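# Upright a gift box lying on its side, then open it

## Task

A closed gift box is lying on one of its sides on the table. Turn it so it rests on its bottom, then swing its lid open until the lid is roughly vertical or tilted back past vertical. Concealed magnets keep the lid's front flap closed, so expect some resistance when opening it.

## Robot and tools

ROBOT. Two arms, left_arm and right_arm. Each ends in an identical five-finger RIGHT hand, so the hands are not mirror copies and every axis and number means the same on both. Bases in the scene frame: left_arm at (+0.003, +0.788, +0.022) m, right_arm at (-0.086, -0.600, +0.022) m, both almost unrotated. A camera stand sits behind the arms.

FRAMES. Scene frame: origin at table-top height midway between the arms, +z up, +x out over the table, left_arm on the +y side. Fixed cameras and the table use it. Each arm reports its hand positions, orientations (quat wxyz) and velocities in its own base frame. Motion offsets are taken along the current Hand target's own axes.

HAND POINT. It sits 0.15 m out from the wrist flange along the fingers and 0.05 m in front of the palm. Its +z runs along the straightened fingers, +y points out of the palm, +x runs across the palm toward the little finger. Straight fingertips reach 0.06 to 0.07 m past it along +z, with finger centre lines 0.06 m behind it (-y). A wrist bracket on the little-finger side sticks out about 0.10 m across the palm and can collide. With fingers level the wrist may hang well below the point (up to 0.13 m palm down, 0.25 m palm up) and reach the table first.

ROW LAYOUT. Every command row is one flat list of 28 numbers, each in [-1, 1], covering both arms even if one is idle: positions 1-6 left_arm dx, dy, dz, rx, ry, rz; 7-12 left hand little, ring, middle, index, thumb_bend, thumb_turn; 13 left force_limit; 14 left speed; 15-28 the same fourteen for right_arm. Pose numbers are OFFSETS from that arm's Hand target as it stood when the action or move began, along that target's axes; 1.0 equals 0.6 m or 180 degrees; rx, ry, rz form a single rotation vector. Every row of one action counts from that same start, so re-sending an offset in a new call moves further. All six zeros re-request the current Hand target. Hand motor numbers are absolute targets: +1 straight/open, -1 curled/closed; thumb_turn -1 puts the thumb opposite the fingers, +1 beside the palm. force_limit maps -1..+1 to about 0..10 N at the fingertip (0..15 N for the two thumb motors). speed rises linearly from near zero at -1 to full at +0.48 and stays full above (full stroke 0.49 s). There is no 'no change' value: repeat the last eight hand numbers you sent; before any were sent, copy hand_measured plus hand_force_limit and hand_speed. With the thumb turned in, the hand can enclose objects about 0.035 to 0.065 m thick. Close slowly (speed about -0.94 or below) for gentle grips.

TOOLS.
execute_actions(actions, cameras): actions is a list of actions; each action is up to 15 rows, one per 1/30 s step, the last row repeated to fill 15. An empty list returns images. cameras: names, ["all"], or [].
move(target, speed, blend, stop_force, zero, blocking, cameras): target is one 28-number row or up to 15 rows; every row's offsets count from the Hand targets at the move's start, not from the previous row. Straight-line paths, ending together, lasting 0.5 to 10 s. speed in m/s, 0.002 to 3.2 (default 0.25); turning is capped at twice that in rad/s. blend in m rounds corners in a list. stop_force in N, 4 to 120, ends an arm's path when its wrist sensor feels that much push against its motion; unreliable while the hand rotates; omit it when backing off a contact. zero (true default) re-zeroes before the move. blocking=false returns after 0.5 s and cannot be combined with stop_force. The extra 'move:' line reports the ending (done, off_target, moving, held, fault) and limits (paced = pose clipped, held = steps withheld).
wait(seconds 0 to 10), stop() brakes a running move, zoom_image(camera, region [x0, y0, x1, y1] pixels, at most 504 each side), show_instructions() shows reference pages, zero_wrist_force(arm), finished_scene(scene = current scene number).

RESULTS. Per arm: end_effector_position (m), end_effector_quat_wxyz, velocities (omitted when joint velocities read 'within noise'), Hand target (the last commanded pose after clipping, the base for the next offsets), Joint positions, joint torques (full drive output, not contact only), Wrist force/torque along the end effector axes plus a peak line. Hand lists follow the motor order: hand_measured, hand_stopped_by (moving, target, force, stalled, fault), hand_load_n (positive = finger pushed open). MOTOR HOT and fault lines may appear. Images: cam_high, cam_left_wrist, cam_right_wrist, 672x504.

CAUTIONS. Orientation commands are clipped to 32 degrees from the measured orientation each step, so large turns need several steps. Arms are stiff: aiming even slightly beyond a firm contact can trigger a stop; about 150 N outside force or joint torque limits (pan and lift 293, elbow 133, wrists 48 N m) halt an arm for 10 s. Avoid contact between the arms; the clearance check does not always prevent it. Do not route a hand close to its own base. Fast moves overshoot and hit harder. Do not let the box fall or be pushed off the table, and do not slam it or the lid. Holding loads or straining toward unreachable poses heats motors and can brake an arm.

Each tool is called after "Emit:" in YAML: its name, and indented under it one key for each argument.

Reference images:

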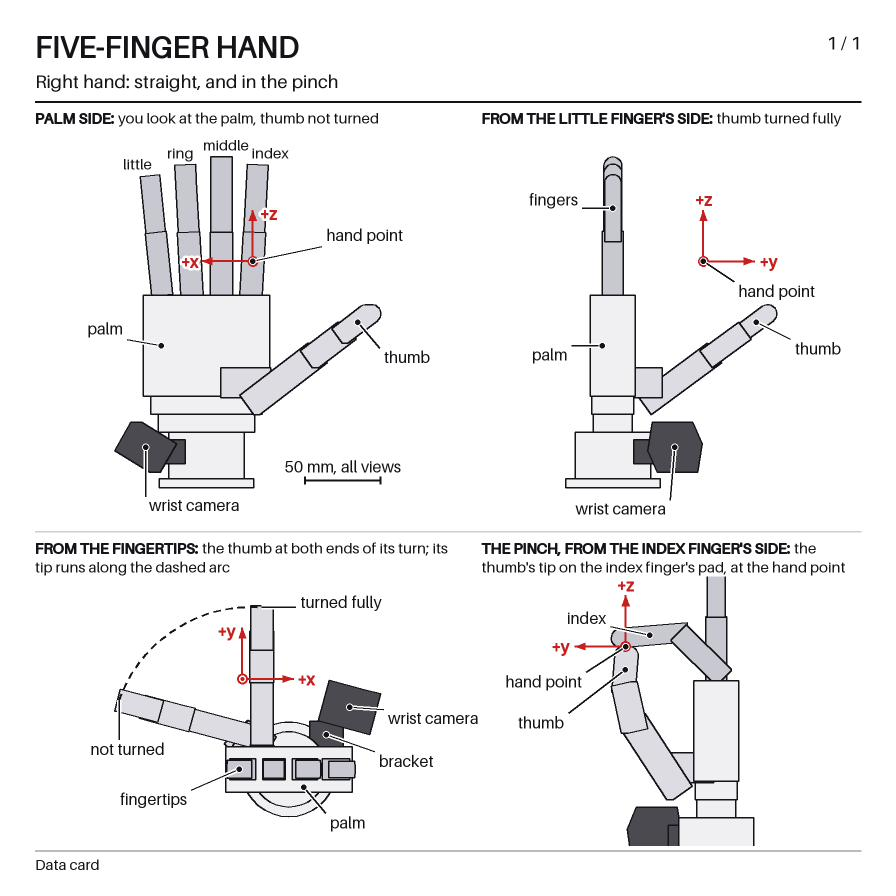

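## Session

Emit:
execute_actions:
  actions: []

Emit:
zoom_image:
  camera: "cam_high"
  region: [200, 140, 480, 360]

Scene clock: 0.00 s.
left_arm: end_effector_position=(-0.2401, +0.4325, +0.6388) hand_measured=(+1.000, +1.000, +1.000, +1.000, +1.000, +1.000) hand_load_n=(+0.0, +0.0, +0.0, +0.0, +0.0, +0.0) hand_stopped_by=(target, target, target, target, target, target) hand_force_limit=0.00 hand_speed=-0.80 end_effector_quat_wxyz=(-0.043, +0.777, -0.620, -0.104) | right_arm: end_effector_position=(+0.1636, -0.5664, +0.6132) hand_measured=(+1.000, +1.000, +1.000, +1.000, +1.000, +1.000) hand_load_n=(+0.0, +0.0, +0.0, +0.0, +0.0, +0.0) hand_stopped_by=(target, target, target, target, target, target) hand_force_limit=0.00 hand_speed=-0.80 end_effector_quat_wxyz=(+0.064, +0.687, +0.724, +0.016)
Joint positions: left_arm=[1.493 -1.715 1.496 1.601 1.447 -1.861] | right_arm=[-1.772 -1.487 1.342 1.675 1.444 -1.821]
Joint velocities: within noise
Joint torques (N m): no reading
Wrist force (N): no reading
Wrist torque (N m): no reading
Wrist force, peak (N): no reading
Hand target: left_arm -0.2401, +0.4325, +0.6388; -0.043, +0.777, -0.620, -0.104 | right_arm +0.1636, -0.5664, +0.6132; +0.064, +0.687, +0.724, +0.016

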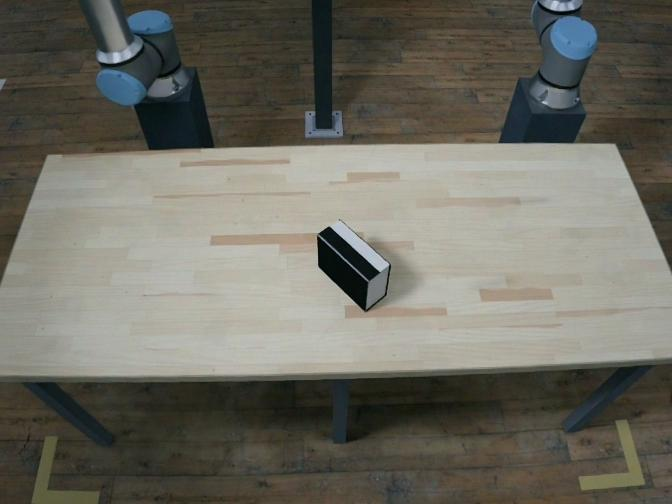

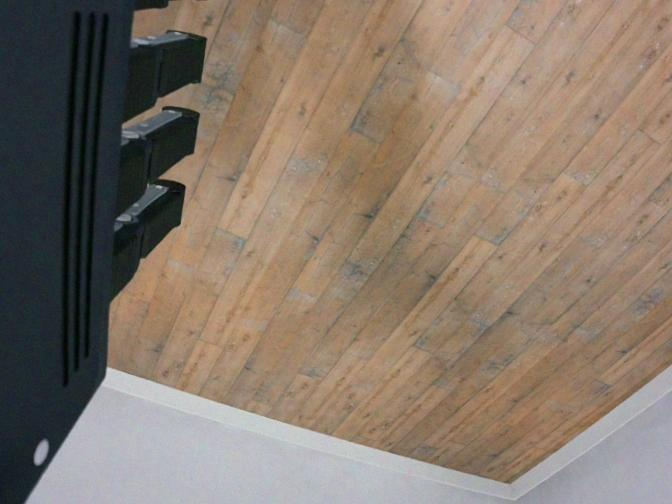

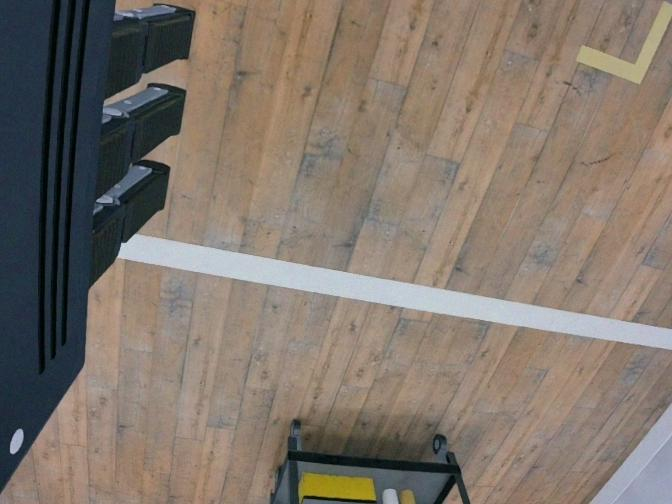

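Scaled by 1.800.

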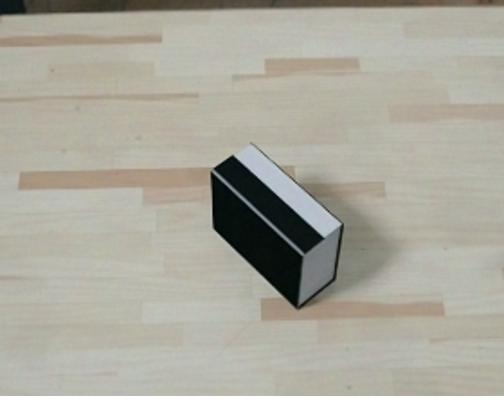

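Emit:
move:
  target:
    - [0.335,-0.847,-0.06,0.1,0.06,0.1,1,1,1,1,1,1,0,-0.8,0.459,0.376,0.104,0.02,0.003,0.13,1,1,1,1,1,1,0,-0.8]
    - [0.926,-0.8,-0.1,0.28,0.184,0.308,1,1,1,1,1,1,0,-0.8,0.918,0.753,0.209,0.0425,0.0064,0.2655,-1,-1,-1,-1,1,1,0,0]
  speed: 0.6
  blend: [0.1,0]

Emit:
move:
  target:
    - [0,0,0,0,0,0,1,1,1,1,1,1,0,-0.8,0.778,-0.164,0.2,0,0,0,-1,-1,-1,-1,1,1,0,0]
    - [0,0,0,0,0,0,1,1,1,1,1,1,0,-0.8,0.944,-0.292,0.733,0,0,0,-1,-1,-1,-1,1,1,0,0]
  speed: 0.4
  cameras: ["cam_high","cam_left_wrist"]

Emit:
zoom_image:
  camera: "cam_high"
  region: [230, 160, 450, 340]

Scene clock: 61.20 s.
left_arm: end_effector_position=(+0.3495, +0.0003, +0.5482) hand_measured=(+1.000, +1.000, +1.000, +1.000, +1.000, +1.000) hand_load_n=(+0.0, +0.0, +0.0, +0.0, +0.0, +0.0) hand_stopped_by=(target, target, target, target, target, target) hand_force_limit=0.00 hand_speed=-0.80 end_effector_quat_wxyz=(+0.135, -0.322, +0.866, -0.358) | right_arm: end_effector_position=(+0.5998, -0.0006, +0.5003) hand_measured=(-1.000, -1.000, -1.000, -1.000, +1.000, +1.000) hand_load_n=(+0.0, +0.0, +0.0, +0.0, +0.0, +0.0) hand_stopped_by=(target, target, target, target, target, target) hand_force_limit=0.00 hand_speed=0.00 end_effector_quat_wxyz=(+0.001, +0.923, +0.384, +0.001)
Joint positions: left_arm=[-0.408 -2.064 1.818 1.083 1.882 -2.811] | right_arm=[-0.194 -1.4 1.43 1.539 1.571 0.589]
Joint torques (N m): left_arm=[-7.87 -16.74 -26.42 -0.28 -2.35 -1.94] | right_arm=[18.19 -39.85 -40.45 6.02 2.68 2.18]
Wrist force (N): left_arm=[-0.1 -1.3 0.1] | right_arm=[-0.2 0.6 -1.0]
Wrist torque (N m): left_arm=[0.24 0.01 0.05] | right_arm=[0.13 0.08 -0.15]
Wrist force, peak (N): left_arm=[1.2 -1.9 1.3] | right_arm=[1.9 -0.2 -0.4]
Hand target: left_arm +0.3495, +0.0003, +0.5482; +0.135, -0.322, +0.866, -0.358 | right_arm +0.5998, -0.0006, +0.5003; +0.001, +0.923, +0.384, +0.001
Off the commanded pose: left_arm 0.000 m, 0 deg | right_arm 0.000 m, 0 deg.
move: done

Scene clock: 65.13 s.
left_arm: end_effector_position=(+0.3495, +0.0003, +0.5482) hand_measured=(+1.000, +1.000, +1.000, +1.000, +1.000, +1.000) hand_load_n=(+0.0, +0.0, +0.0, +0.0, +0.0, +0.0) hand_stopped_by=(target, target, target, target, target, target) hand_force_limit=0.00 hand_speed=-0.80 end_effector_quat_wxyz=(+0.135, -0.322, +0.866, -0.358) | right_arm: end_effector_position=(+0.8760, +0.5241, +0.0607) hand_measured=(-1.000, -1.000, -1.000, -1.000, +1.000, +1.000) hand_load_n=(+0.0, +0.0, +0.0, +0.0, +0.0, +0.0) hand_stopped_by=(target, target, target, target, target, target) hand_force_limit=0.00 hand_speed=0.00 end_effector_quat_wxyz=(+0.001, +0.923, +0.384, +0.001)
Joint positions: left_arm=[-0.408 -2.064 1.818 1.083 1.882 -2.811] | right_arm=[0.434 -0.353 0.466 1.456 1.572 1.218]
Joint torques (N m): left_arm=[-7.5 -18.39 -26.34 -0.11 -2.27 -1.97] | right_arm=[17.16 -100.74 -42.53 7.79 2.93 2.13]
Wrist force (N): left_arm=[0.0 -1.3 0.4] | right_arm=[-0.1 -0.1 -0.6]
Wrist torque (N m): left_arm=[0.21 -0.01 0.06] | right_arm=[-0.03 0.01 -0.19]
Wrist force, peak (N): left_arm=[-0.2 -1.5 0.3] | right_arm=[-2.2 1.1 -1.1]
Hand target: left_arm +0.3495, +0.0003, +0.5482; +0.135, -0.322, +0.866, -0.358 | right_arm +0.8760, +0.5241, +0.0606; +0.001, +0.923, +0.384, +0.001
Off the commanded pose: left_arm 0.000 m, 0 deg | right_arm 0.000 m, 0 deg.
move: done
Images, in order (width x height): cam_high 672x504, cam_left_wrist 672x504.

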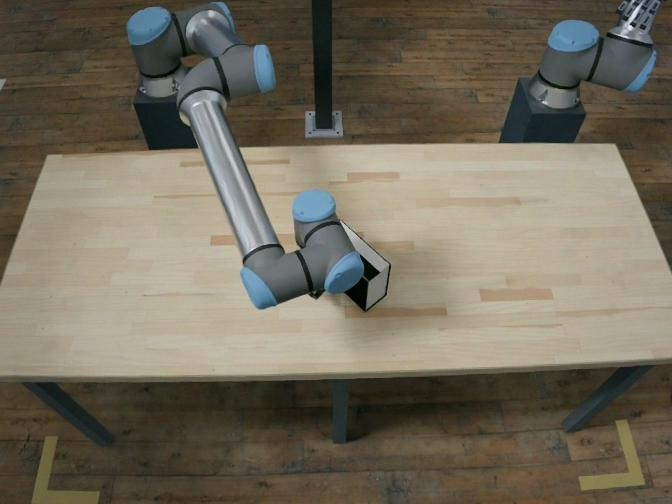

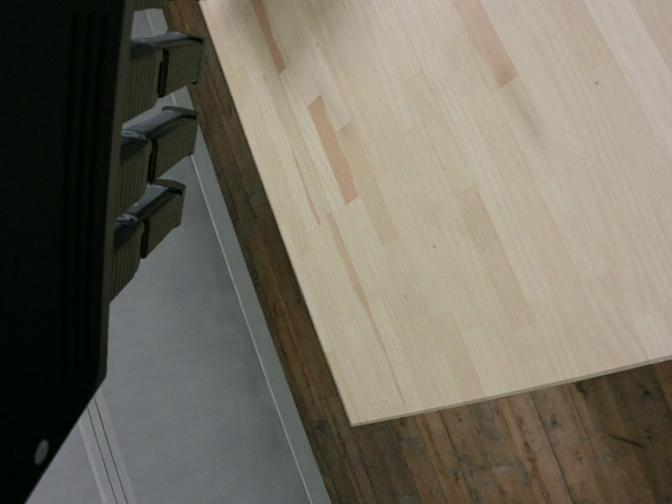

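Scaled by 2.291.

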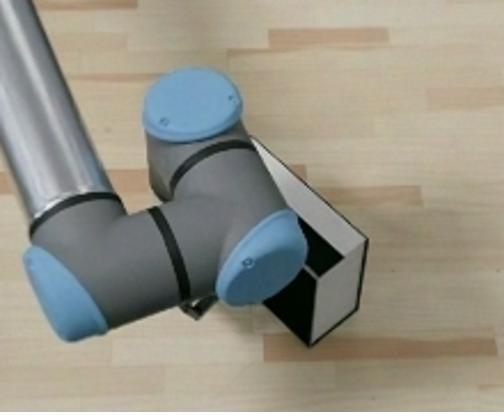

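Emit:
move:
  target:
    - [0,0,0,0,0,0,1,1,1,1,1,1,0,-0.8,0,0,0.055,0,0,0,-1,-1,-1,-1,1,1,0,0]
    - [0,0,0,0,0,0,1,1,1,1,1,1,0,-0.8,0,-0.3,0.055,0,0,0,-1,-1,-1,-1,1,1,0,0]
  speed: 0.1
  cameras: ["cam_high"]

Emit:
zoom_image:
  camera: "cam_high"
  region: [230, 120, 450, 320]

Scene clock: 73.47 s.
left_arm: end_effector_position=(+0.3495, +0.0003, +0.5482) hand_measured=(+1.000, +1.000, +1.000, +1.000, +1.000, +1.000) hand_load_n=(+0.0, +0.0, +0.0, +0.0, +0.0, -0.5) hand_stopped_by=(target, target, target, target, target, target) hand_force_limit=0.00 hand_speed=-0.80 end_effector_quat_wxyz=(+0.135, -0.322, +0.866, -0.358) | right_arm: end_effector_position=(+0.7487, +0.6509, +0.0273) hand_measured=(-1.000, -1.000, -1.000, -1.000, +1.000, +1.000) hand_load_n=(+0.0, +0.0, +0.0, +0.0, +0.0, +0.0) hand_stopped_by=(target, target, target, target, target, target) hand_force_limit=0.00 hand_speed=0.00 end_effector_quat_wxyz=(+0.001, +0.923, +0.384, +0.001)
Joint positions: left_arm=[-0.408 -2.064 1.818 1.083 1.882 -2.811] | right_arm=[0.606 -0.392 0.603 1.358 1.572 1.389]
Joint torques (N m): left_arm=[-8.92 -17.87 -27.59 -0.12 -2.52 -2.08] | right_arm=[16.26 -118.56 -28.62 0.85 2.76 2.03]
Wrist force (N): left_arm=[0.2 -1.1 -0.1] | right_arm=[0.1 0.6 -0.4]
Wrist torque (N m): left_arm=[0.27 -0.02 0.08] | right_arm=[0.05 0.00 -0.17]
Wrist force, peak (N): left_arm=[-0.1 -1.5 0.5] | right_arm=[0.0 0.4 -1.2]
Hand target: left_arm +0.3495, +0.0003, +0.5482; +0.135, -0.322, +0.866, -0.358 | right_arm +0.7485, +0.6511, +0.0273; +0.001, +0.923, +0.384, +0.001
Off the commanded pose: left_arm 0.000 m, 0 deg | right_arm 0.000 m, 0 deg.
move: done
Images, in order (width x height): cam_high 672x504.

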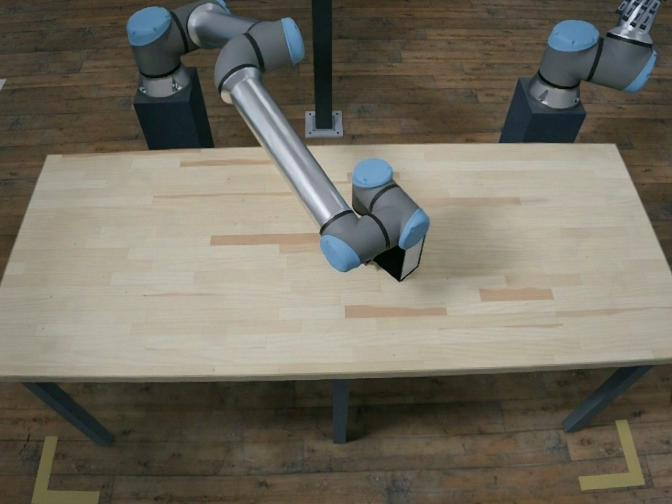

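Scaled by 2.291.

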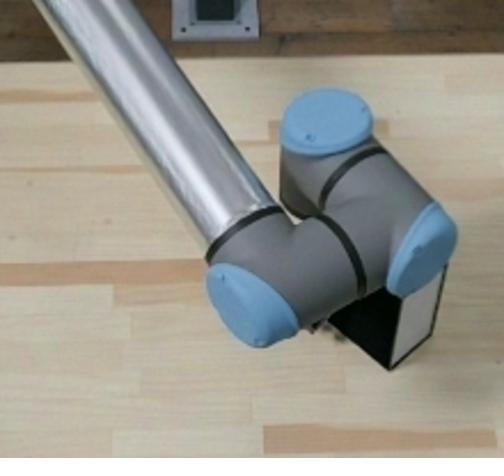

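Emit:
move:
  target: [0.261,-0.29,0.88,0,0,0,1,1,1,1,1,1,0,-0.8,0,0.06,-0.085,0,0,0,-1,-1,-1,-1,1,1,0,0]
  speed: 0.4

Emit:
move:
  target: [0,0.32,0.32,0,0,0,1,1,1,1,1,1,0,-0.8,0,0,0,0,0,0,-1,-1,-1,-1,1,1,0,0]
  speed: 0.15
  stop_force: 8
  cameras: ["cam_high","cam_left_wrist"]

Emit:
zoom_image:
  camera: "cam_high"
  region: [280, 100, 500, 300]

Scene clock: 89.13 s.
left_arm: end_effector_position=(+0.5564, -0.4770, +0.2978) hand_measured=(+1.000, +1.000, +1.000, +1.000, +1.000, +1.000) hand_load_n=(+0.0, +0.0, +0.0, +0.5, +0.0, +0.0) hand_stopped_by=(target, target, target, target, target, target) hand_force_limit=0.00 hand_speed=-0.80 end_effector_quat_wxyz=(+0.135, -0.322, +0.866, -0.358) | right_arm: end_effector_position=(+0.7739, +0.6257, +0.0784) hand_measured=(-1.000, -1.000, -1.000, -1.000, +1.000, +1.000) hand_load_n=(+0.0, +0.0, +0.5, +0.0, +0.0, +0.0) hand_stopped_by=(target, target, target, target, target, target) hand_force_limit=0.00 hand_speed=0.00 end_effector_quat_wxyz=(+0.001, +0.923, +0.384, +0.001)
Joint positions: left_arm=[-1.028 -1.411 1.718 0.486 1.448 -3.26] | right_arm=[0.571 -0.416 0.561 1.425 1.572 1.354]
Joint torques (N m): left_arm=[11.56 -39.9 -53.42 -0.6 3.05 1.66] | right_arm=[-13.48 -118.78 -41.95 7.67 -1.88 -1.99]
Wrist force (N): left_arm=[0.7 -1.5 -0.3] | right_arm=[-0.1 0.0 0.1]
Wrist torque (N m): left_arm=[0.26 -0.06 0.12] | right_arm=[-0.01 0.02 0.11]
Wrist force, peak (N): left_arm=[0.9 -2.1 1.4] | right_arm=[-0.3 1.4 -0.6]
Hand target: left_arm +0.5565, -0.4772, +0.2977; +0.135, -0.322, +0.866, -0.358 | right_arm +0.7739, +0.6258, +0.0784; +0.001, +0.923, +0.384, +0.001
Off the commanded pose: left_arm 0.000 m, 0 deg | right_arm 0.000 m, 0 deg.
move: done

Scene clock: 92.37 s.
left_arm: end_effector_position=(+0.5573, -0.4768, +0.0262) hand_measured=(+1.000, +1.000, +1.000, +1.000, +1.000, +1.000) hand_load_n=(+0.0, +0.0, +0.0, +0.0, +0.0, -0.5) hand_stopped_by=(target, target, target, target, target, target) hand_force_limit=0.00 hand_speed=-0.80 end_effector_quat_wxyz=(+0.135, -0.322, +0.866, -0.358) | right_arm: end_effector_position=(+0.7739, +0.6258, +0.0784) hand_measured=(-1.000, -1.000, -1.000, -1.000, +1.000, +1.000) hand_load_n=(+0.0, +0.0, +0.0, +0.0, +0.0, +0.0) hand_stopped_by=(target, target, target, target, target, target) hand_force_limit=0.00 hand_speed=0.00 end_effector_quat_wxyz=(+0.001, +0.923, +0.384, +0.001)
Joint positions: left_arm=[-1.026 -1.172 1.956 0.008 1.449 -3.259] | right_arm=[0.571 -0.416 0.561 1.425 1.572 1.354]
Joint torques (N m): left_arm=[12.25 -48.42 -15.77 -0.54 2.79 1.61] | right_arm=[-12.13 -119.21 -41.81 7.52 -2.79 -1.83]
Wrist force (N): left_arm=[0.2 -1.3 -0.3] | right_arm=[-0.2 0.3 -0.1]
Wrist torque (N m): left_arm=[0.32 0.00 -0.18] | right_arm=[0.04 0.03 0.12]
Wrist force, peak (N): left_arm=[0.4 -2.1 -1.0] | right_arm=[0.5 0.5 -0.1]
Hand target: left_arm +0.5573, -0.4768, +0.0262; +0.135, -0.322, +0.866, -0.358 | right_arm +0.7739, +0.6258, +0.0784; +0.001, +0.923, +0.384, +0.001
Off the commanded pose: left_arm 0.000 m, 0 deg | right_arm 0.000 m, 0 deg.
move: done
Images, in order (width x height): cam_high 672x504, cam_left_wrist 672x504.

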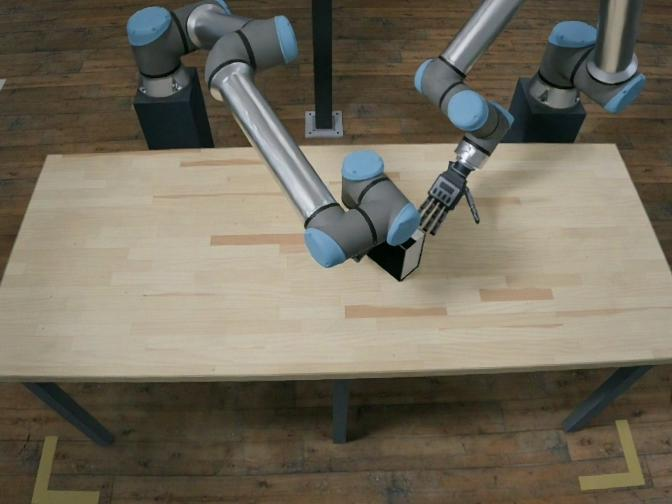

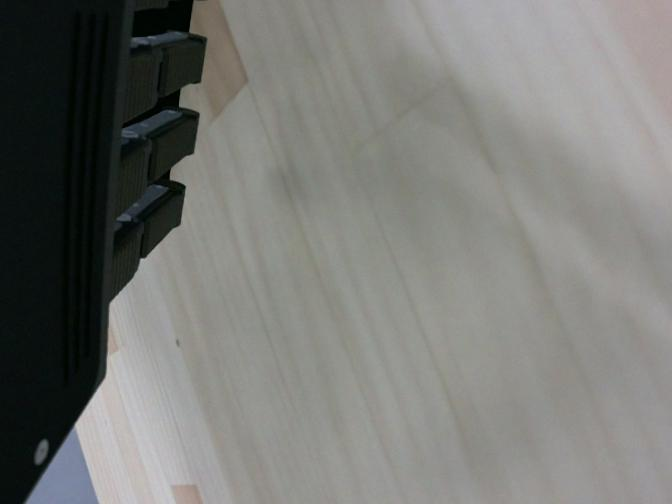

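Scaled by 2.291.

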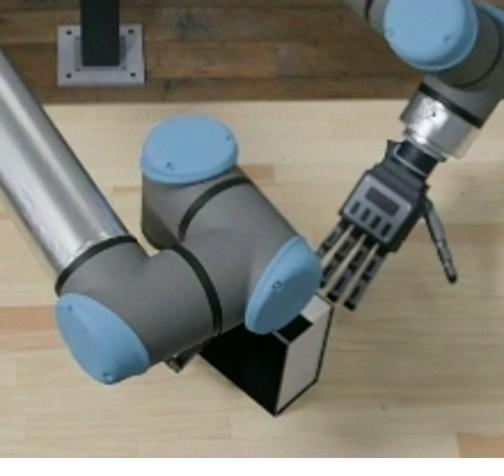

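Emit:
move:
  target:
    - [0.05,0,0,0,0,0,1,1,1,1,1,1,0,-0.8,0,-0.05,0,0,0,0,-1,-1,-1,-1,1,1,0,0]
    - [0.05,0,0,0,0,0,1,1,1,1,1,1,0,-0.8,0,-0.19,0,0,0,0,-1,-1,-1,-1,1,1,0,0]
  speed: 0.05
  cameras: ["cam_high"]

Emit:
zoom_image:
  camera: "cam_high"
  region: [280, 100, 500, 300]

Scene clock: 99.27 s.
left_arm: end_effector_position=(+0.5346, -0.4964, +0.0261) hand_measured=(+1.000, +1.000, +1.000, +1.000, +1.000, +1.000) hand_load_n=(+0.0, +0.0, -1.0, +0.0, +0.0, +0.0) hand_stopped_by=(target, target, target, target, target, target) hand_force_limit=0.00 hand_speed=-0.80 end_effector_quat_wxyz=(+0.135, -0.322, +0.866, -0.358) | right_arm: end_effector_position=(+0.6934, +0.7059, +0.0782) hand_measured=(-1.000, -1.000, -1.000, -1.000, +1.000, +1.000) hand_load_n=(+0.0, +0.0, +0.0, +0.0, +0.0, +0.0) hand_stopped_by=(target, target, target, target, target, target) hand_force_limit=0.00 hand_speed=0.00 end_effector_quat_wxyz=(+0.001, +0.923, +0.384, +0.001)
Joint positions: left_arm=[-1.079 -1.175 1.962 0.01 1.412 -3.297] | right_arm=[0.682 -0.412 0.554 1.428 1.572 1.465]
Joint torques (N m): left_arm=[-7.17 -83.76 -18.77 1.63 -2.82 -2.26] | right_arm=[22.56 -96.26 -41.61 7.62 2.51 2.41]
Wrist force (N): left_arm=[-0.1 -0.1 -3.8] | right_arm=[0.2 2.6 -0.9]
Wrist torque (N m): left_arm=[0.45 0.08 0.12] | right_arm=[0.15 0.03 -0.04]
Wrist force, peak (N): left_arm=[0.0 -0.2 -4.8] | right_arm=[-0.2 2.9 -1.1]
Hand target: left_arm +0.5346, -0.4964, +0.0261; +0.135, -0.322, +0.866, -0.358 | right_arm +0.6931, +0.7062, +0.0782; +0.001, +0.923, +0.384, +0.001
Off the commanded pose: left_arm 0.000 m, 0 deg | right_arm 0.000 m, 0 deg.
move: done
Images, in order (width x height): cam_high 672x504.

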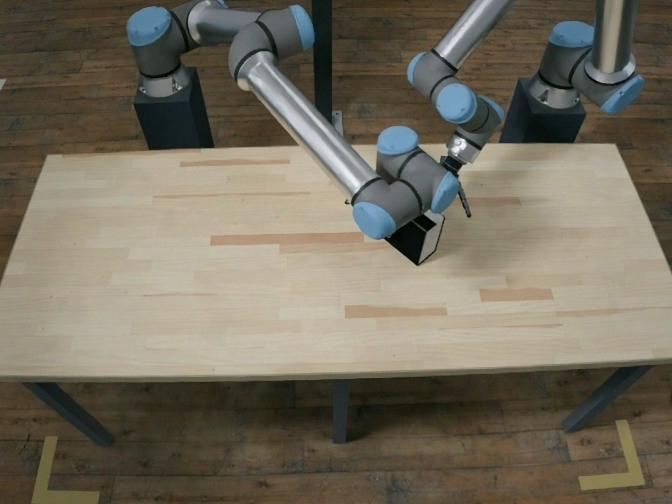

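Scaled by 2.291.

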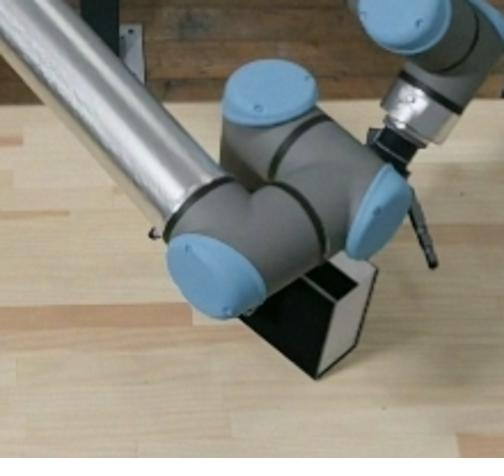

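Emit:
move:
  target: [0,0,0,0,0,0,1,1,1,1,1,1,0,-0.8,0,-0.1,0,0,0,0,-1,-1,-1,-1,1,1,0,0]
  speed: 0.04
  stop_force: 30
  cameras: ["cam_high"]

Emit:
zoom_image:
  camera: "cam_high"
  region: [300, 100, 500, 290]

Scene clock: 109.47 s.
left_arm: end_effector_position=(+0.5346, -0.4964, +0.0260) hand_measured=(+1.000, +1.000, +0.998, +1.000, +1.000, +1.000) hand_load_n=(+0.0, -6.0, -10.0, -5.5, +0.0, +0.0) hand_stopped_by=(target, target, target, target, target, target) hand_force_limit=0.00 hand_speed=-0.80 end_effector_quat_wxyz=(+0.135, -0.322, +0.866, -0.358) | right_arm: end_effector_position=(+0.6671, +0.7320, +0.0782) hand_measured=(-1.000, -1.000, -1.000, -1.000, +1.000, +1.000) hand_load_n=(+0.5, +0.0, +0.0, +0.0, +0.0, +0.0) hand_stopped_by=(target, target, target, target, target, target) hand_force_limit=0.00 hand_speed=0.00 end_effector_quat_wxyz=(+0.001, +0.923, +0.384, +0.001)
Joint positions: left_arm=[-1.079 -1.175 1.962 0.01 1.412 -3.297] | right_arm=[0.719 -0.402 0.534 1.438 1.573 1.502]
Joint torques (N m): left_arm=[-5.07 -90.55 -62.84 -4.54 -1.86 -1.93] | right_arm=[5.02 -97.71 -21.31 -1.21 -1.04 -2.02]
Wrist force (N): left_arm=[-1.3 24.3 0.4] | right_arm=[-0.3 16.8 -20.1]
Wrist torque (N m): left_arm=[-0.64 0.13 0.72] | right_arm=[1.87 0.86 0.87]
Wrist force, peak (N): left_arm=[-0.7 41.5 -19.0] | right_arm=[0.3 42.6 -18.5]
Hand target: left_arm +0.5346, -0.4964, +0.0261; +0.135, -0.322, +0.866, -0.358 | right_arm +0.6671, +0.7320, +0.0782; +0.001, +0.923, +0.384, +0.001 (not the last commanded pose)
Off the commanded pose: left_arm 0.000 m, 0 deg | right_arm 0.023 m, 0 deg.
move: contact (right_arm)
Images, in order (width x height): cam_high 672x504.

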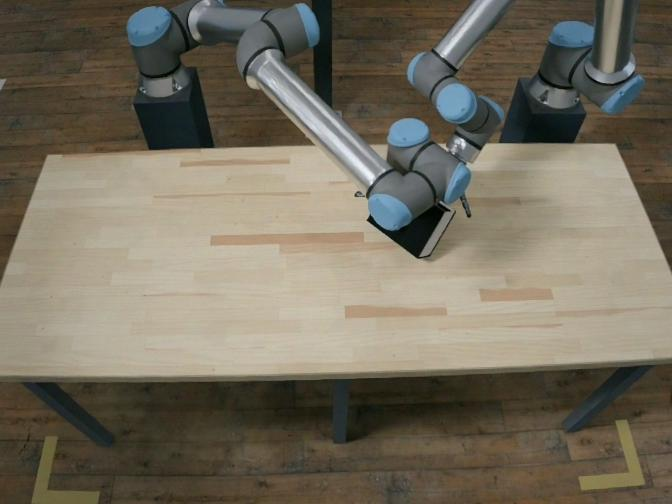

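Scaled by 2.520.

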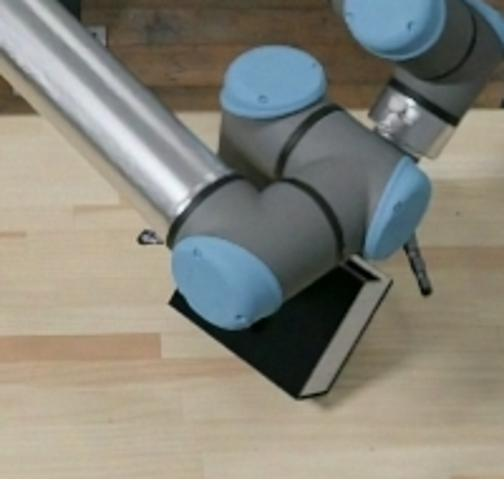

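Emit:
move:
  target:
    - [0,0,0,0,0,0,1,1,1,1,1,1,0,-0.8,0,0.12,0,0,0,0,-1,-1,-1,-1,1,1,0,0]
    - [0,0.026,0.026,0,0,0,1,1,1,1,1,1,0,-0.8,0,0.2,-0.2,0,0,0,-1,-1,-1,-1,1,1,0,0]
  speed: 0.06
  cameras: ["cam_high"]

Emit:
zoom_image:
  camera: "cam_high"
  region: [300, 100, 500, 290]

Scene clock: 125.13 s.
left_arm: end_effector_position=(+0.5347, -0.4964, +0.0040) hand_measured=(+1.000, +1.000, +1.000, +1.000, +1.000, +1.000) hand_load_n=(+0.0, +0.0, +0.0, +0.0, +0.0, +0.0) hand_stopped_by=(target, target, target, target, target, target) hand_force_limit=0.00 hand_speed=-0.80 end_effector_quat_wxyz=(+0.135, -0.322, +0.866, -0.358) | right_arm: end_effector_position=(+0.7519, +0.6475, +0.1983) hand_measured=(-1.000, -1.000, -1.000, -1.000, +1.000, +1.000) hand_load_n=(+0.0, +0.0, +0.0, +0.0, +0.0, +0.0) hand_stopped_by=(target, target, target, target, target, target) hand_force_limit=0.00 hand_speed=0.00 end_effector_quat_wxyz=(+0.001, +0.923, +0.384, +0.001)
Joint positions: left_arm=[-1.079 -1.147 1.972 -0.028 1.412 -3.297] | right_arm=[0.601 -0.442 0.402 1.609 1.572 1.384]
Joint torques (N m): left_arm=[13 -50.73 -15.07 -0.55 1.96 0.94] | right_arm=[-12.97 -99.64 -42.42 7.73 -2.23 -1.59]
Wrist force (N): left_arm=[-1.3 0.1 -1.6] | right_arm=[-0.7 -0.7 -0.5]
Wrist torque (N m): left_arm=[0.53 0.25 0.06] | right_arm=[-0.07 0.15 0.08]
Wrist force, peak (N): left_arm=[-0.9 24.3 0.4] | right_arm=[-0.3 16.7 -20.9]
Hand target: left_arm +0.5347, -0.4964, +0.0040; +0.135, -0.322, +0.866, -0.358 | right_arm +0.7520, +0.6474, +0.1984; +0.001, +0.923, +0.384, +0.001
Off the commanded pose: left_arm 0.000 m, 0 deg | right_arm 0.000 m, 0 deg.
move: done
Images, in order (width x height): cam_high 672x504.

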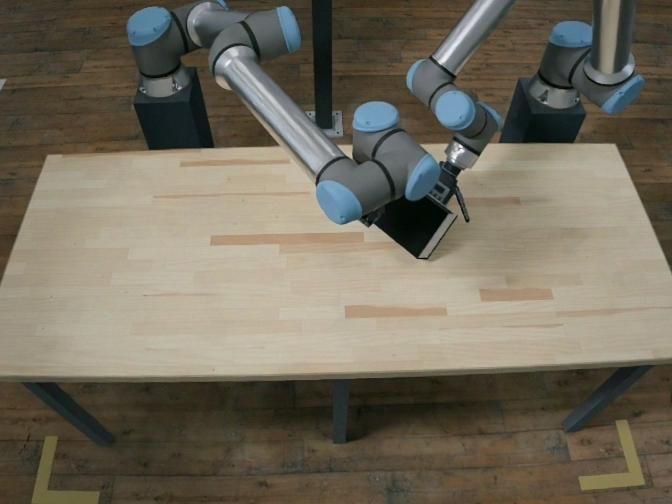

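Scaled by 2.520.

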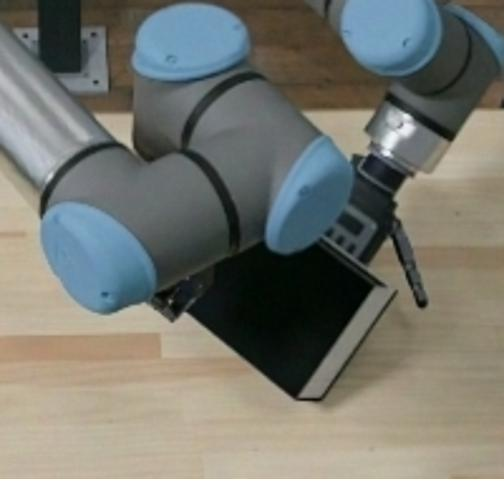

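Emit:
move:
  target: [0,0.2,-0.2,0,0,0,1,1,1,1,1,1,0,-0.8,0,0.05,-0.2,0,0,0,-1,-1,-1,-1,1,1,0,0]
  speed: 0.04
  cameras: ["cam_high"]

Emit:
zoom_image:
  camera: "cam_high"
  region: [300, 100, 500, 290]

Scene clock: 133.30 s.
left_arm: end_effector_position=(+0.4238, -0.3682, +0.0039) hand_measured=(+1.000, +1.000, +1.000, +1.000, +1.000, +1.000) hand_load_n=(+0.0, +0.0, +0.0, -0.5, +0.0, +0.0) hand_stopped_by=(target, target, target, target, target, target) hand_force_limit=0.00 hand_speed=-0.80 end_effector_quat_wxyz=(+0.135, -0.322, +0.866, -0.358) | right_arm: end_effector_position=(+0.7713, +0.6248, +0.3175) hand_measured=(-1.000, -1.000, -1.000, -1.000, +1.000, +1.000) hand_load_n=(+0.0, +0.0, +0.0, +0.0, +0.0, +0.0) hand_stopped_by=(target, target, target, target, target, target) hand_force_limit=0.00 hand_speed=0.00 end_effector_quat_wxyz=(-0.005, +0.921, +0.389, +0.021)
Joint positions: left_arm=[-1.177 -1.365 2.309 -0.133 1.345 -3.369] | right_arm=[0.57 -0.37 0.035 1.862 1.568 1.342]
Joint torques (N m): left_arm=[-9.46 -61.84 -11.51 -0.42 -2.96 -2.25] | right_arm=[-12.08 -116.12 -39.59 0.81 -2.57 -1.65]
Wrist force (N): left_arm=[-1.3 -0.3 -1.7] | right_arm=[0.2 -0.2 -0.1]
Wrist torque (N m): left_arm=[0.53 0.29 0.05] | right_arm=[-0.04 -0.01 0.13]
Wrist force, peak (N): left_arm=[-1.9 -0.4 -1.9] | right_arm=[-0.8 -0.2 -0.9]
Hand target: left_arm +0.4237, -0.3681, +0.0039; +0.135, -0.322, +0.866, -0.358 | right_arm +0.7730, +0.6263, +0.3185; +0.001, +0.923, +0.384, +0.001
Off the commanded pose: left_arm 0.000 m, 0 deg | right_arm 0.003 m, 3 deg.
elbow stopped short (right arm): the move would have taken joint 3 (elbow) straighter than the controller allows.
move: off_target (right_arm)
Images, in order (width x height): cam_high 672x504.

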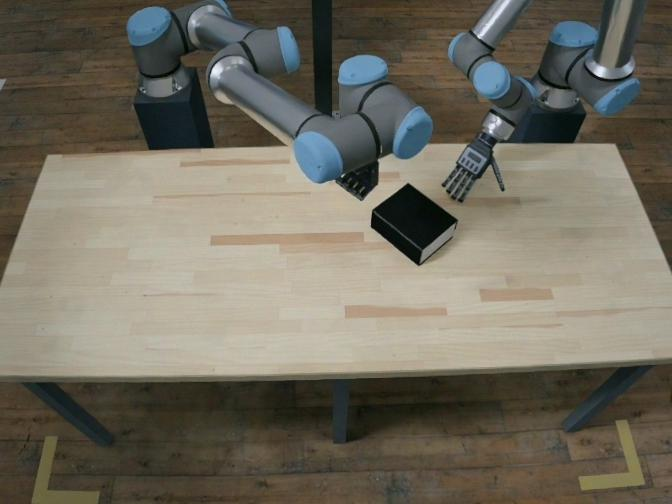

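Scaled by 2.520.

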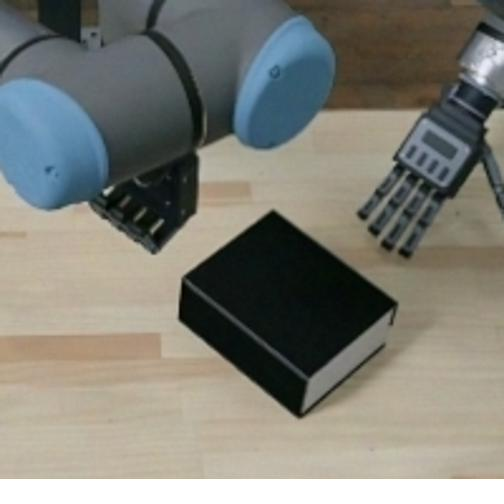

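Emit:
move:
  target:
    - [0,-0.295,-0.295,0,0,0,1,1,1,1,1,1,0,-0.8,0,0,0,0,0,0,-1,-1,-1,-1,1,1,0,0]
    - [-0.25,-0.544,-0.045,-0.192,-0.201,-0.487,1,1,1,1,1,1,0,-0.8,0,0,0,0,0,0,-1,-1,-1,-1,1,1,0,0]
  speed: 0.5
  cameras: ["cam_high"]

Emit:
move:
  target:
    - [0,0,0.375,0,0,0,-1,-1,-1,-1,1,1,0,0,-0.3,-0.1,0,0,0,0,-1,-1,-1,-1,1,1,0,0]
    - [0,0.27,0.375,0,0,0,-1,-1,-1,-1,1,1,0,0,-0.3,-0.1,0,0,0,0,-1,-1,-1,-1,1,1,0,0]
  speed: 0.12
  cameras: ["cam_high"]

Emit:
zoom_image:
  camera: "cam_high"
  region: [280, 100, 500, 290]

Scene clock: 161.50 s.
left_arm: end_effector_position=(+0.6748, -0.4304, +0.2544) hand_measured=(+1.000, +1.000, +1.000, +1.000, +1.000, +1.000) hand_load_n=(+0.0, +0.0, +0.0, +0.0, +0.0, +0.0) hand_stopped_by=(target, target, target, target, target, target) hand_force_limit=0.00 hand_speed=-0.80 end_effector_quat_wxyz=(+0.000, +0.920, -0.393, +0.001) | right_arm: end_effector_position=(+0.7713, +0.6248, +0.3177) hand_measured=(-1.000, -1.000, -1.000, -1.000, +1.000, +1.000) hand_load_n=(+0.0, +0.0, +0.0, +0.0, +0.0, +0.0) hand_stopped_by=(target, target, target, target, target, target) hand_force_limit=0.00 hand_speed=0.00 end_effector_quat_wxyz=(-0.005, +0.921, +0.389, +0.022)
Joint positions: left_arm=[-0.715 -0.879 1.109 1.338 1.569 -4.619] | right_arm=[0.57 -0.371 0.035 1.862 1.568 1.342]
Joint torques (N m): left_arm=[11.09 -82.09 -52.27 5.96 3.3 -1.83] | right_arm=[-9.91 -116.55 -30.36 0.84 -1.18 -1.92]
Wrist force (N): left_arm=[-1.6 1.5 -1.8] | right_arm=[0.0 -0.4 -0.3]
Wrist torque (N m): left_arm=[0.32 0.38 0.14] | right_arm=[-0.06 0.01 0.12]
Wrist force, peak (N): left_arm=[-1.5 -1.8 -2.7] | right_arm=[0.0 -0.4 -1.2]
Hand target: left_arm +0.6749, -0.4304, +0.2544; +0.000, +0.920, -0.393, +0.001 | right_arm +0.7730, +0.6263, +0.3185; +0.001, +0.923, +0.384, +0.001
Off the commanded pose: left_arm 0.000 m, 0 deg | right_arm 0.002 m, 3 deg.
elbow stopped short (right arm): the move would have taken joint 3 (elbow) straighter than the controller allows.
move: off_target (right_arm)
Images, in order (width x height): cam_high 672x504.

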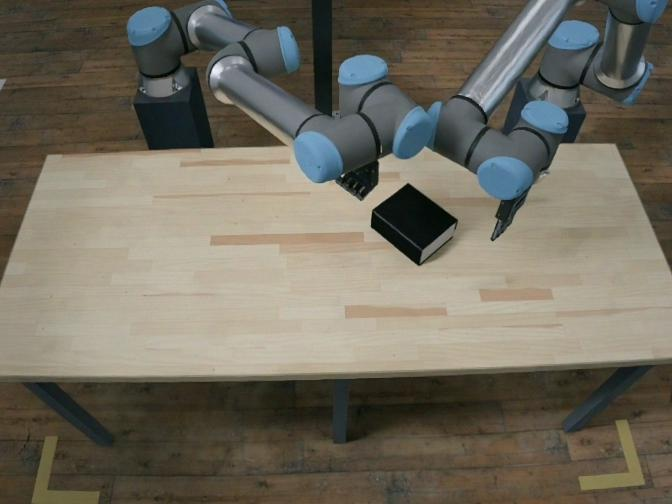

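Scene clock: 165.80 s.
left_arm: end_effector_position=(+0.5585, -0.5422, +0.0292) hand_measured=(-1.000, -1.000, -1.000, -1.000, +1.000, +1.000) hand_load_n=(+0.0, +0.0, -0.5, +0.0, +0.0, +0.0) hand_stopped_by=(target, target, target, target, target, target) hand_force_limit=0.00 hand_speed=0.00 end_effector_quat_wxyz=(+0.000, +0.920, -0.393, +0.001) | right_arm: end_effector_position=(+0.6035, +0.5411, +0.3182) hand_measured=(-1.000, -1.000, -1.000, -1.000, +1.000, +1.000) hand_load_n=(+0.0, +0.0, +0.0, +0.0, +0.0, +0.0) hand_stopped_by=(target, target, target, target, target, target) hand_force_limit=0.00 hand_speed=0.00 end_effector_quat_wxyz=(+0.001, +0.923, +0.384, +0.001)
Joint positions: left_arm=[-0.914 -0.778 1.359 0.988 1.569 -4.819] | right_arm=[0.596 -0.911 1.05 1.43 1.572 1.38]
Joint torques (N m): left_arm=[-7.66 -118.78 -19.82 2.16 -2.51 -1.79] | right_arm=[18.41 -93.13 -29.03 0.74 -0.04 2.11]
Wrist force (N): left_arm=[-1.6 0.9 -1.6] | right_arm=[0.0 -0.2 -0.4]
Wrist torque (N m): left_arm=[0.31 0.40 0.09] | right_arm=[-0.03 0.05 -0.18]
Wrist force, peak (N): left_arm=[-1.0 1.6 -2.8] | right_arm=[-0.7 -0.2 -0.9]
Hand target: left_arm +0.5583, -0.5425, +0.0292; +0.000, +0.920, -0.393, +0.001 | right_arm +0.6035, +0.5411, +0.3182; +0.001, +0.923, +0.384, +0.001
Off the commanded pose: left_arm 0.000 m, 0 deg | right_arm 0.000 m, 0 deg.
move: done
Images, in order (width x height): cam_high 672x504.

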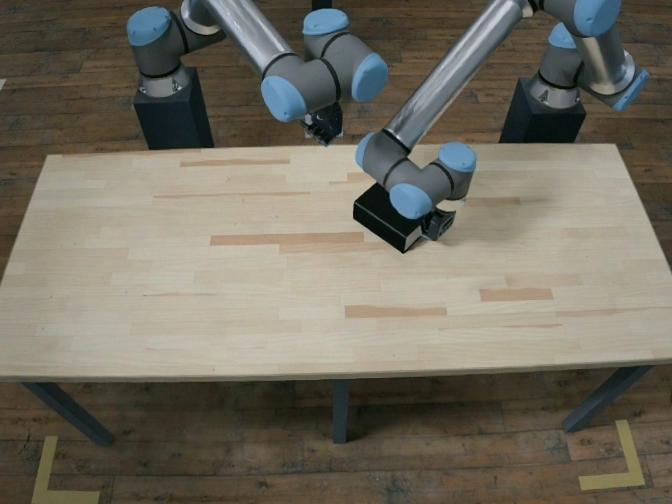

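Scaled by 2.291.

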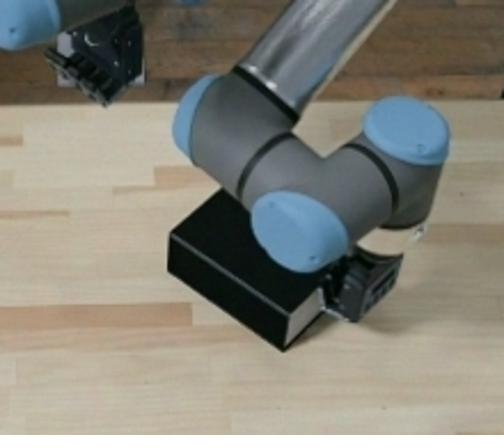

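Emit:
move:
  target:
    - [0,-0.12,0,0,0,0,-1,-1,-1,-1,1,1,0,0,0,0,0,0,0,0,-1,-1,-1,-1,1,1,0,0]
    - [-0.055,-0.2,-0.12,-0.194,0,0,1,1,1,0.4,1,1,0,0,0,0,0,0,0,0,-1,-1,-1,-1,1,1,0,0]
    - [-0.055,-0.142,-0.0915,-0.194,0,0,1,1,1,0.4,1,1,0,0,0,0,0,0,0,0,-1,-1,-1,-1,1,1,0,0]
  speed: 0.2
  cameras: ["cam_high","cam_left_wrist"]

Emit:
zoom_image:
  camera: "cam_high"
  region: [320, 120, 500, 290]

Scene clock: 201.47 s.
left_arm: end_effector_position=(+0.5971, -0.4595, +0.0843) hand_measured=(+1.000, +1.000, +1.000, +0.400, +1.000, +1.000) hand_load_n=(+0.0, +0.0, +0.0, +0.0, +0.0, +0.0) hand_stopped_by=(target, target, target, target, target, target) hand_force_limit=0.00 hand_speed=0.00 end_effector_quat_wxyz=(+0.276, +0.877, -0.375, -0.117) end_effector_velocity=(-0.002, -0.001, -0.001) end_effector_angular_velocity=(+0.000, +0.001, +0.001) | right_arm: end_effector_position=(+0.6035, +0.5411, +0.3182) hand_measured=(-1.000, -1.000, -1.000, -1.000, +1.000, +1.000) hand_load_n=(+0.0, +0.0, +0.0, +0.0, +0.0, +0.0) hand_stopped_by=(target, target, target, target, target, target) hand_force_limit=0.00 hand_speed=0.00 end_effector_quat_wxyz=(+0.001, +0.923, +0.384, +0.001)
Joint positions: left_arm=[-0.63 -0.705 1.306 1.09 2.168 -4.497] | right_arm=[0.596 -0.911 1.05 1.43 1.572 1.38]
Joint velocities: left_arm=[-0.002 0 0.003 -0.005 0.001 -0.003] | right_arm=[within noise]
Joint torques (N m): left_arm=[-6.98 -121.12 -18.44 1.62 4.12 -2.29] | right_arm=[15.74 -92.18 -30.55 1.02 -2.47 0.84]
Wrist force (N): left_arm=[-1.7 2.7 -1.1] | right_arm=[-0.4 0.0 -0.9]
Wrist torque (N m): left_arm=[0.23 0.43 0.20] | right_arm=[0.02 0.13 -0.20]
Wrist force, peak (N): left_arm=[-2.0 2.8 -1.3] | right_arm=[-0.6 -0.3 -0.8]
Hand target: left_arm +0.5969, -0.4597, +0.0842; +0.276, +0.877, -0.375, -0.117 | right_arm +0.6035, +0.5411, +0.3182; +0.001, +0.923, +0.384, +0.001
Off the commanded pose: left_arm 0.000 m, 0 deg | right_arm 0.000 m, 0 deg.
move: done
Images, in order (width x height): cam_high 672x504, cam_left_wrist 672x504.

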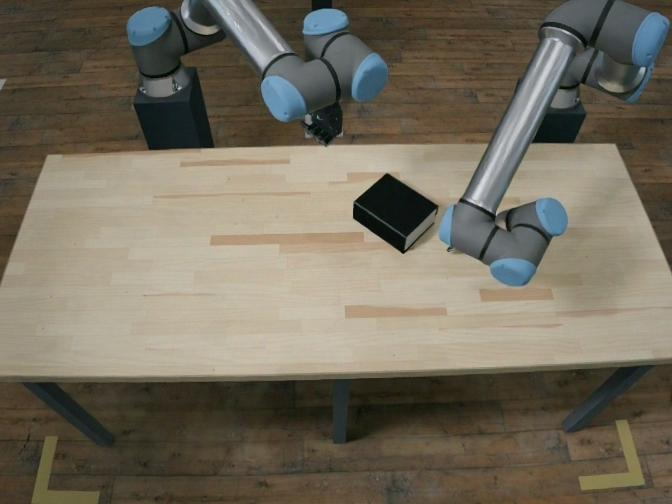

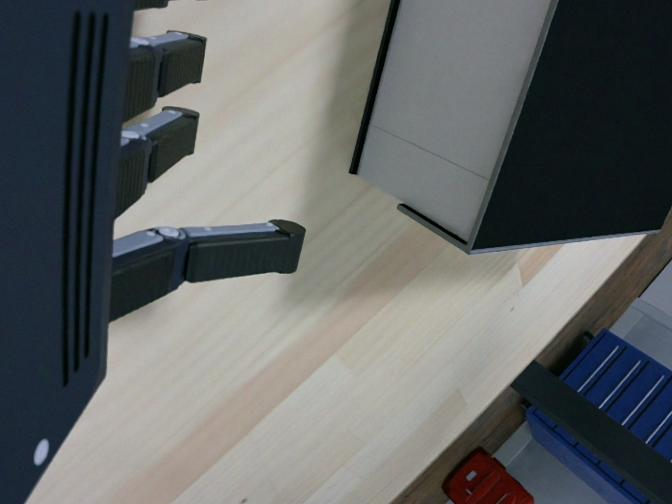

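Scaled by 2.800.

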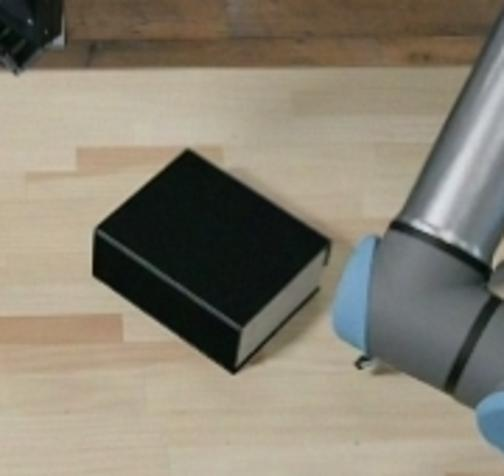

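Emit:
move:
  target:
    - [0.08,0,0,0,0,0,1,1,1,0.4,1,1,0,0,0.164,-0.132,0.3,0,0,0,-1,-1,-1,-1,1,1,0,0]
  cameras: ["all"]

Scene clock: 222.10 s.
left_arm: end_effector_position=(+0.6301, -0.4944, +0.0842) hand_measured=(+1.000, +1.000, +1.000, +0.400, +1.000, +1.000) hand_load_n=(+0.0, +0.0, +0.0, +0.0, +0.0, +0.0) hand_stopped_by=(target, target, target, target, target, target) hand_force_limit=0.00 hand_speed=0.00 end_effector_quat_wxyz=(+0.276, +0.877, -0.375, -0.117) | right_arm: end_effector_position=(+0.6171, +0.6665, +0.1384) hand_measured=(-1.000, -1.000, -1.000, -1.000, +1.000, +1.000) hand_load_n=(+0.0, +0.0, +0.0, +0.5, +0.0, +0.0) hand_stopped_by=(target, target, target, target, target, target) hand_force_limit=0.00 hand_speed=0.00 end_effector_quat_wxyz=(+0.001, +0.923, +0.384, +0.001)
Joint positions: left_arm=[-0.64 -0.64 1.174 1.15 2.17 -4.51] | right_arm=[0.701 -0.638 0.885 1.323 1.573 1.484]
Joint torques (N m): left_arm=[-9.32 -91.59 -45.77 6.53 4.25 -1.83] | right_arm=[17.02 -91.45 -41.65 7.7 2.83 2.08]
Wrist force (N): left_arm=[-1.3 2.7 -1.5] | right_arm=[0.0 -0.3 -0.8]
Wrist torque (N m): left_arm=[0.26 0.37 0.21] | right_arm=[-0.03 0.06 -0.20]
Wrist force, peak (N): left_arm=[-2.0 3.0 -1.5] | right_arm=[-1.1 0.6 -1.4]
Hand target: left_arm +0.6301, -0.4944, +0.0842; +0.276, +0.877, -0.375, -0.117 | right_arm +0.6171, +0.6666, +0.1382; +0.001, +0.923, +0.384, +0.001
Off the commanded pose: left_arm 0.000 m, 0 deg | right_arm 0.000 m, 0 deg.
move: done

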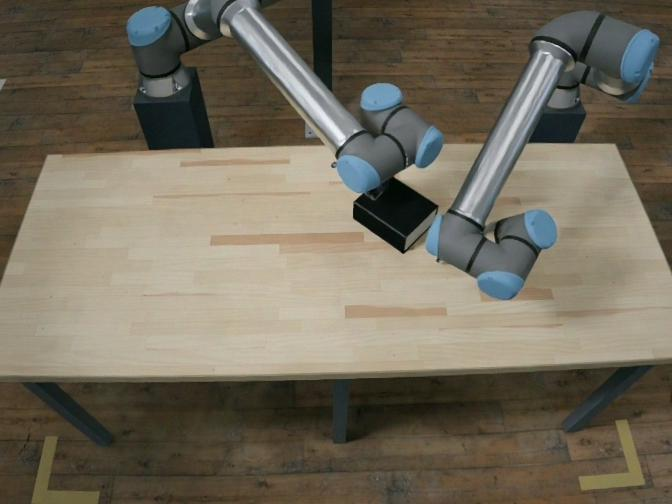

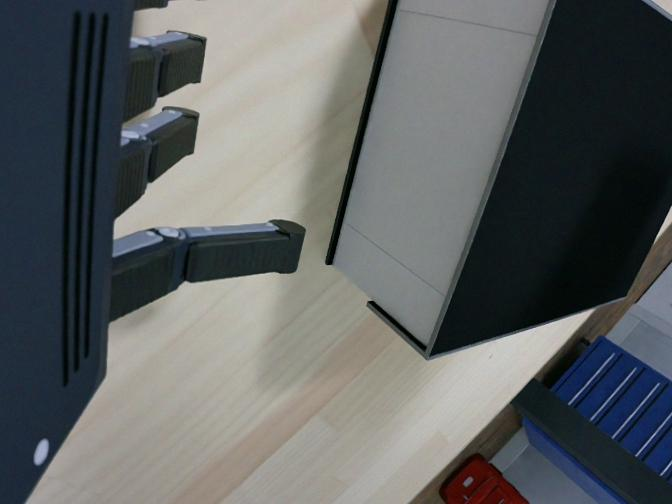

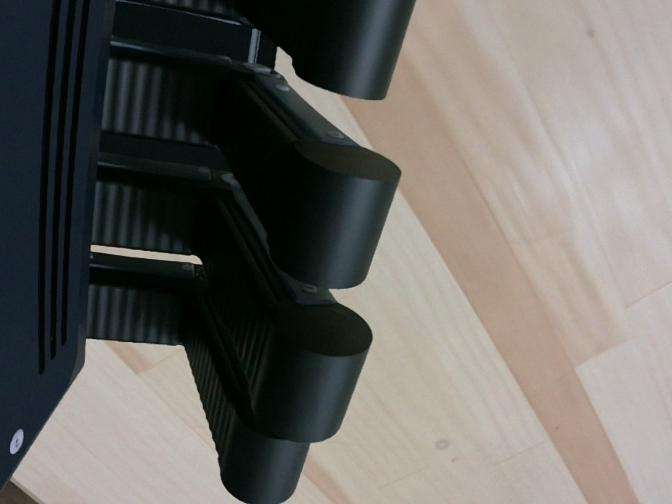

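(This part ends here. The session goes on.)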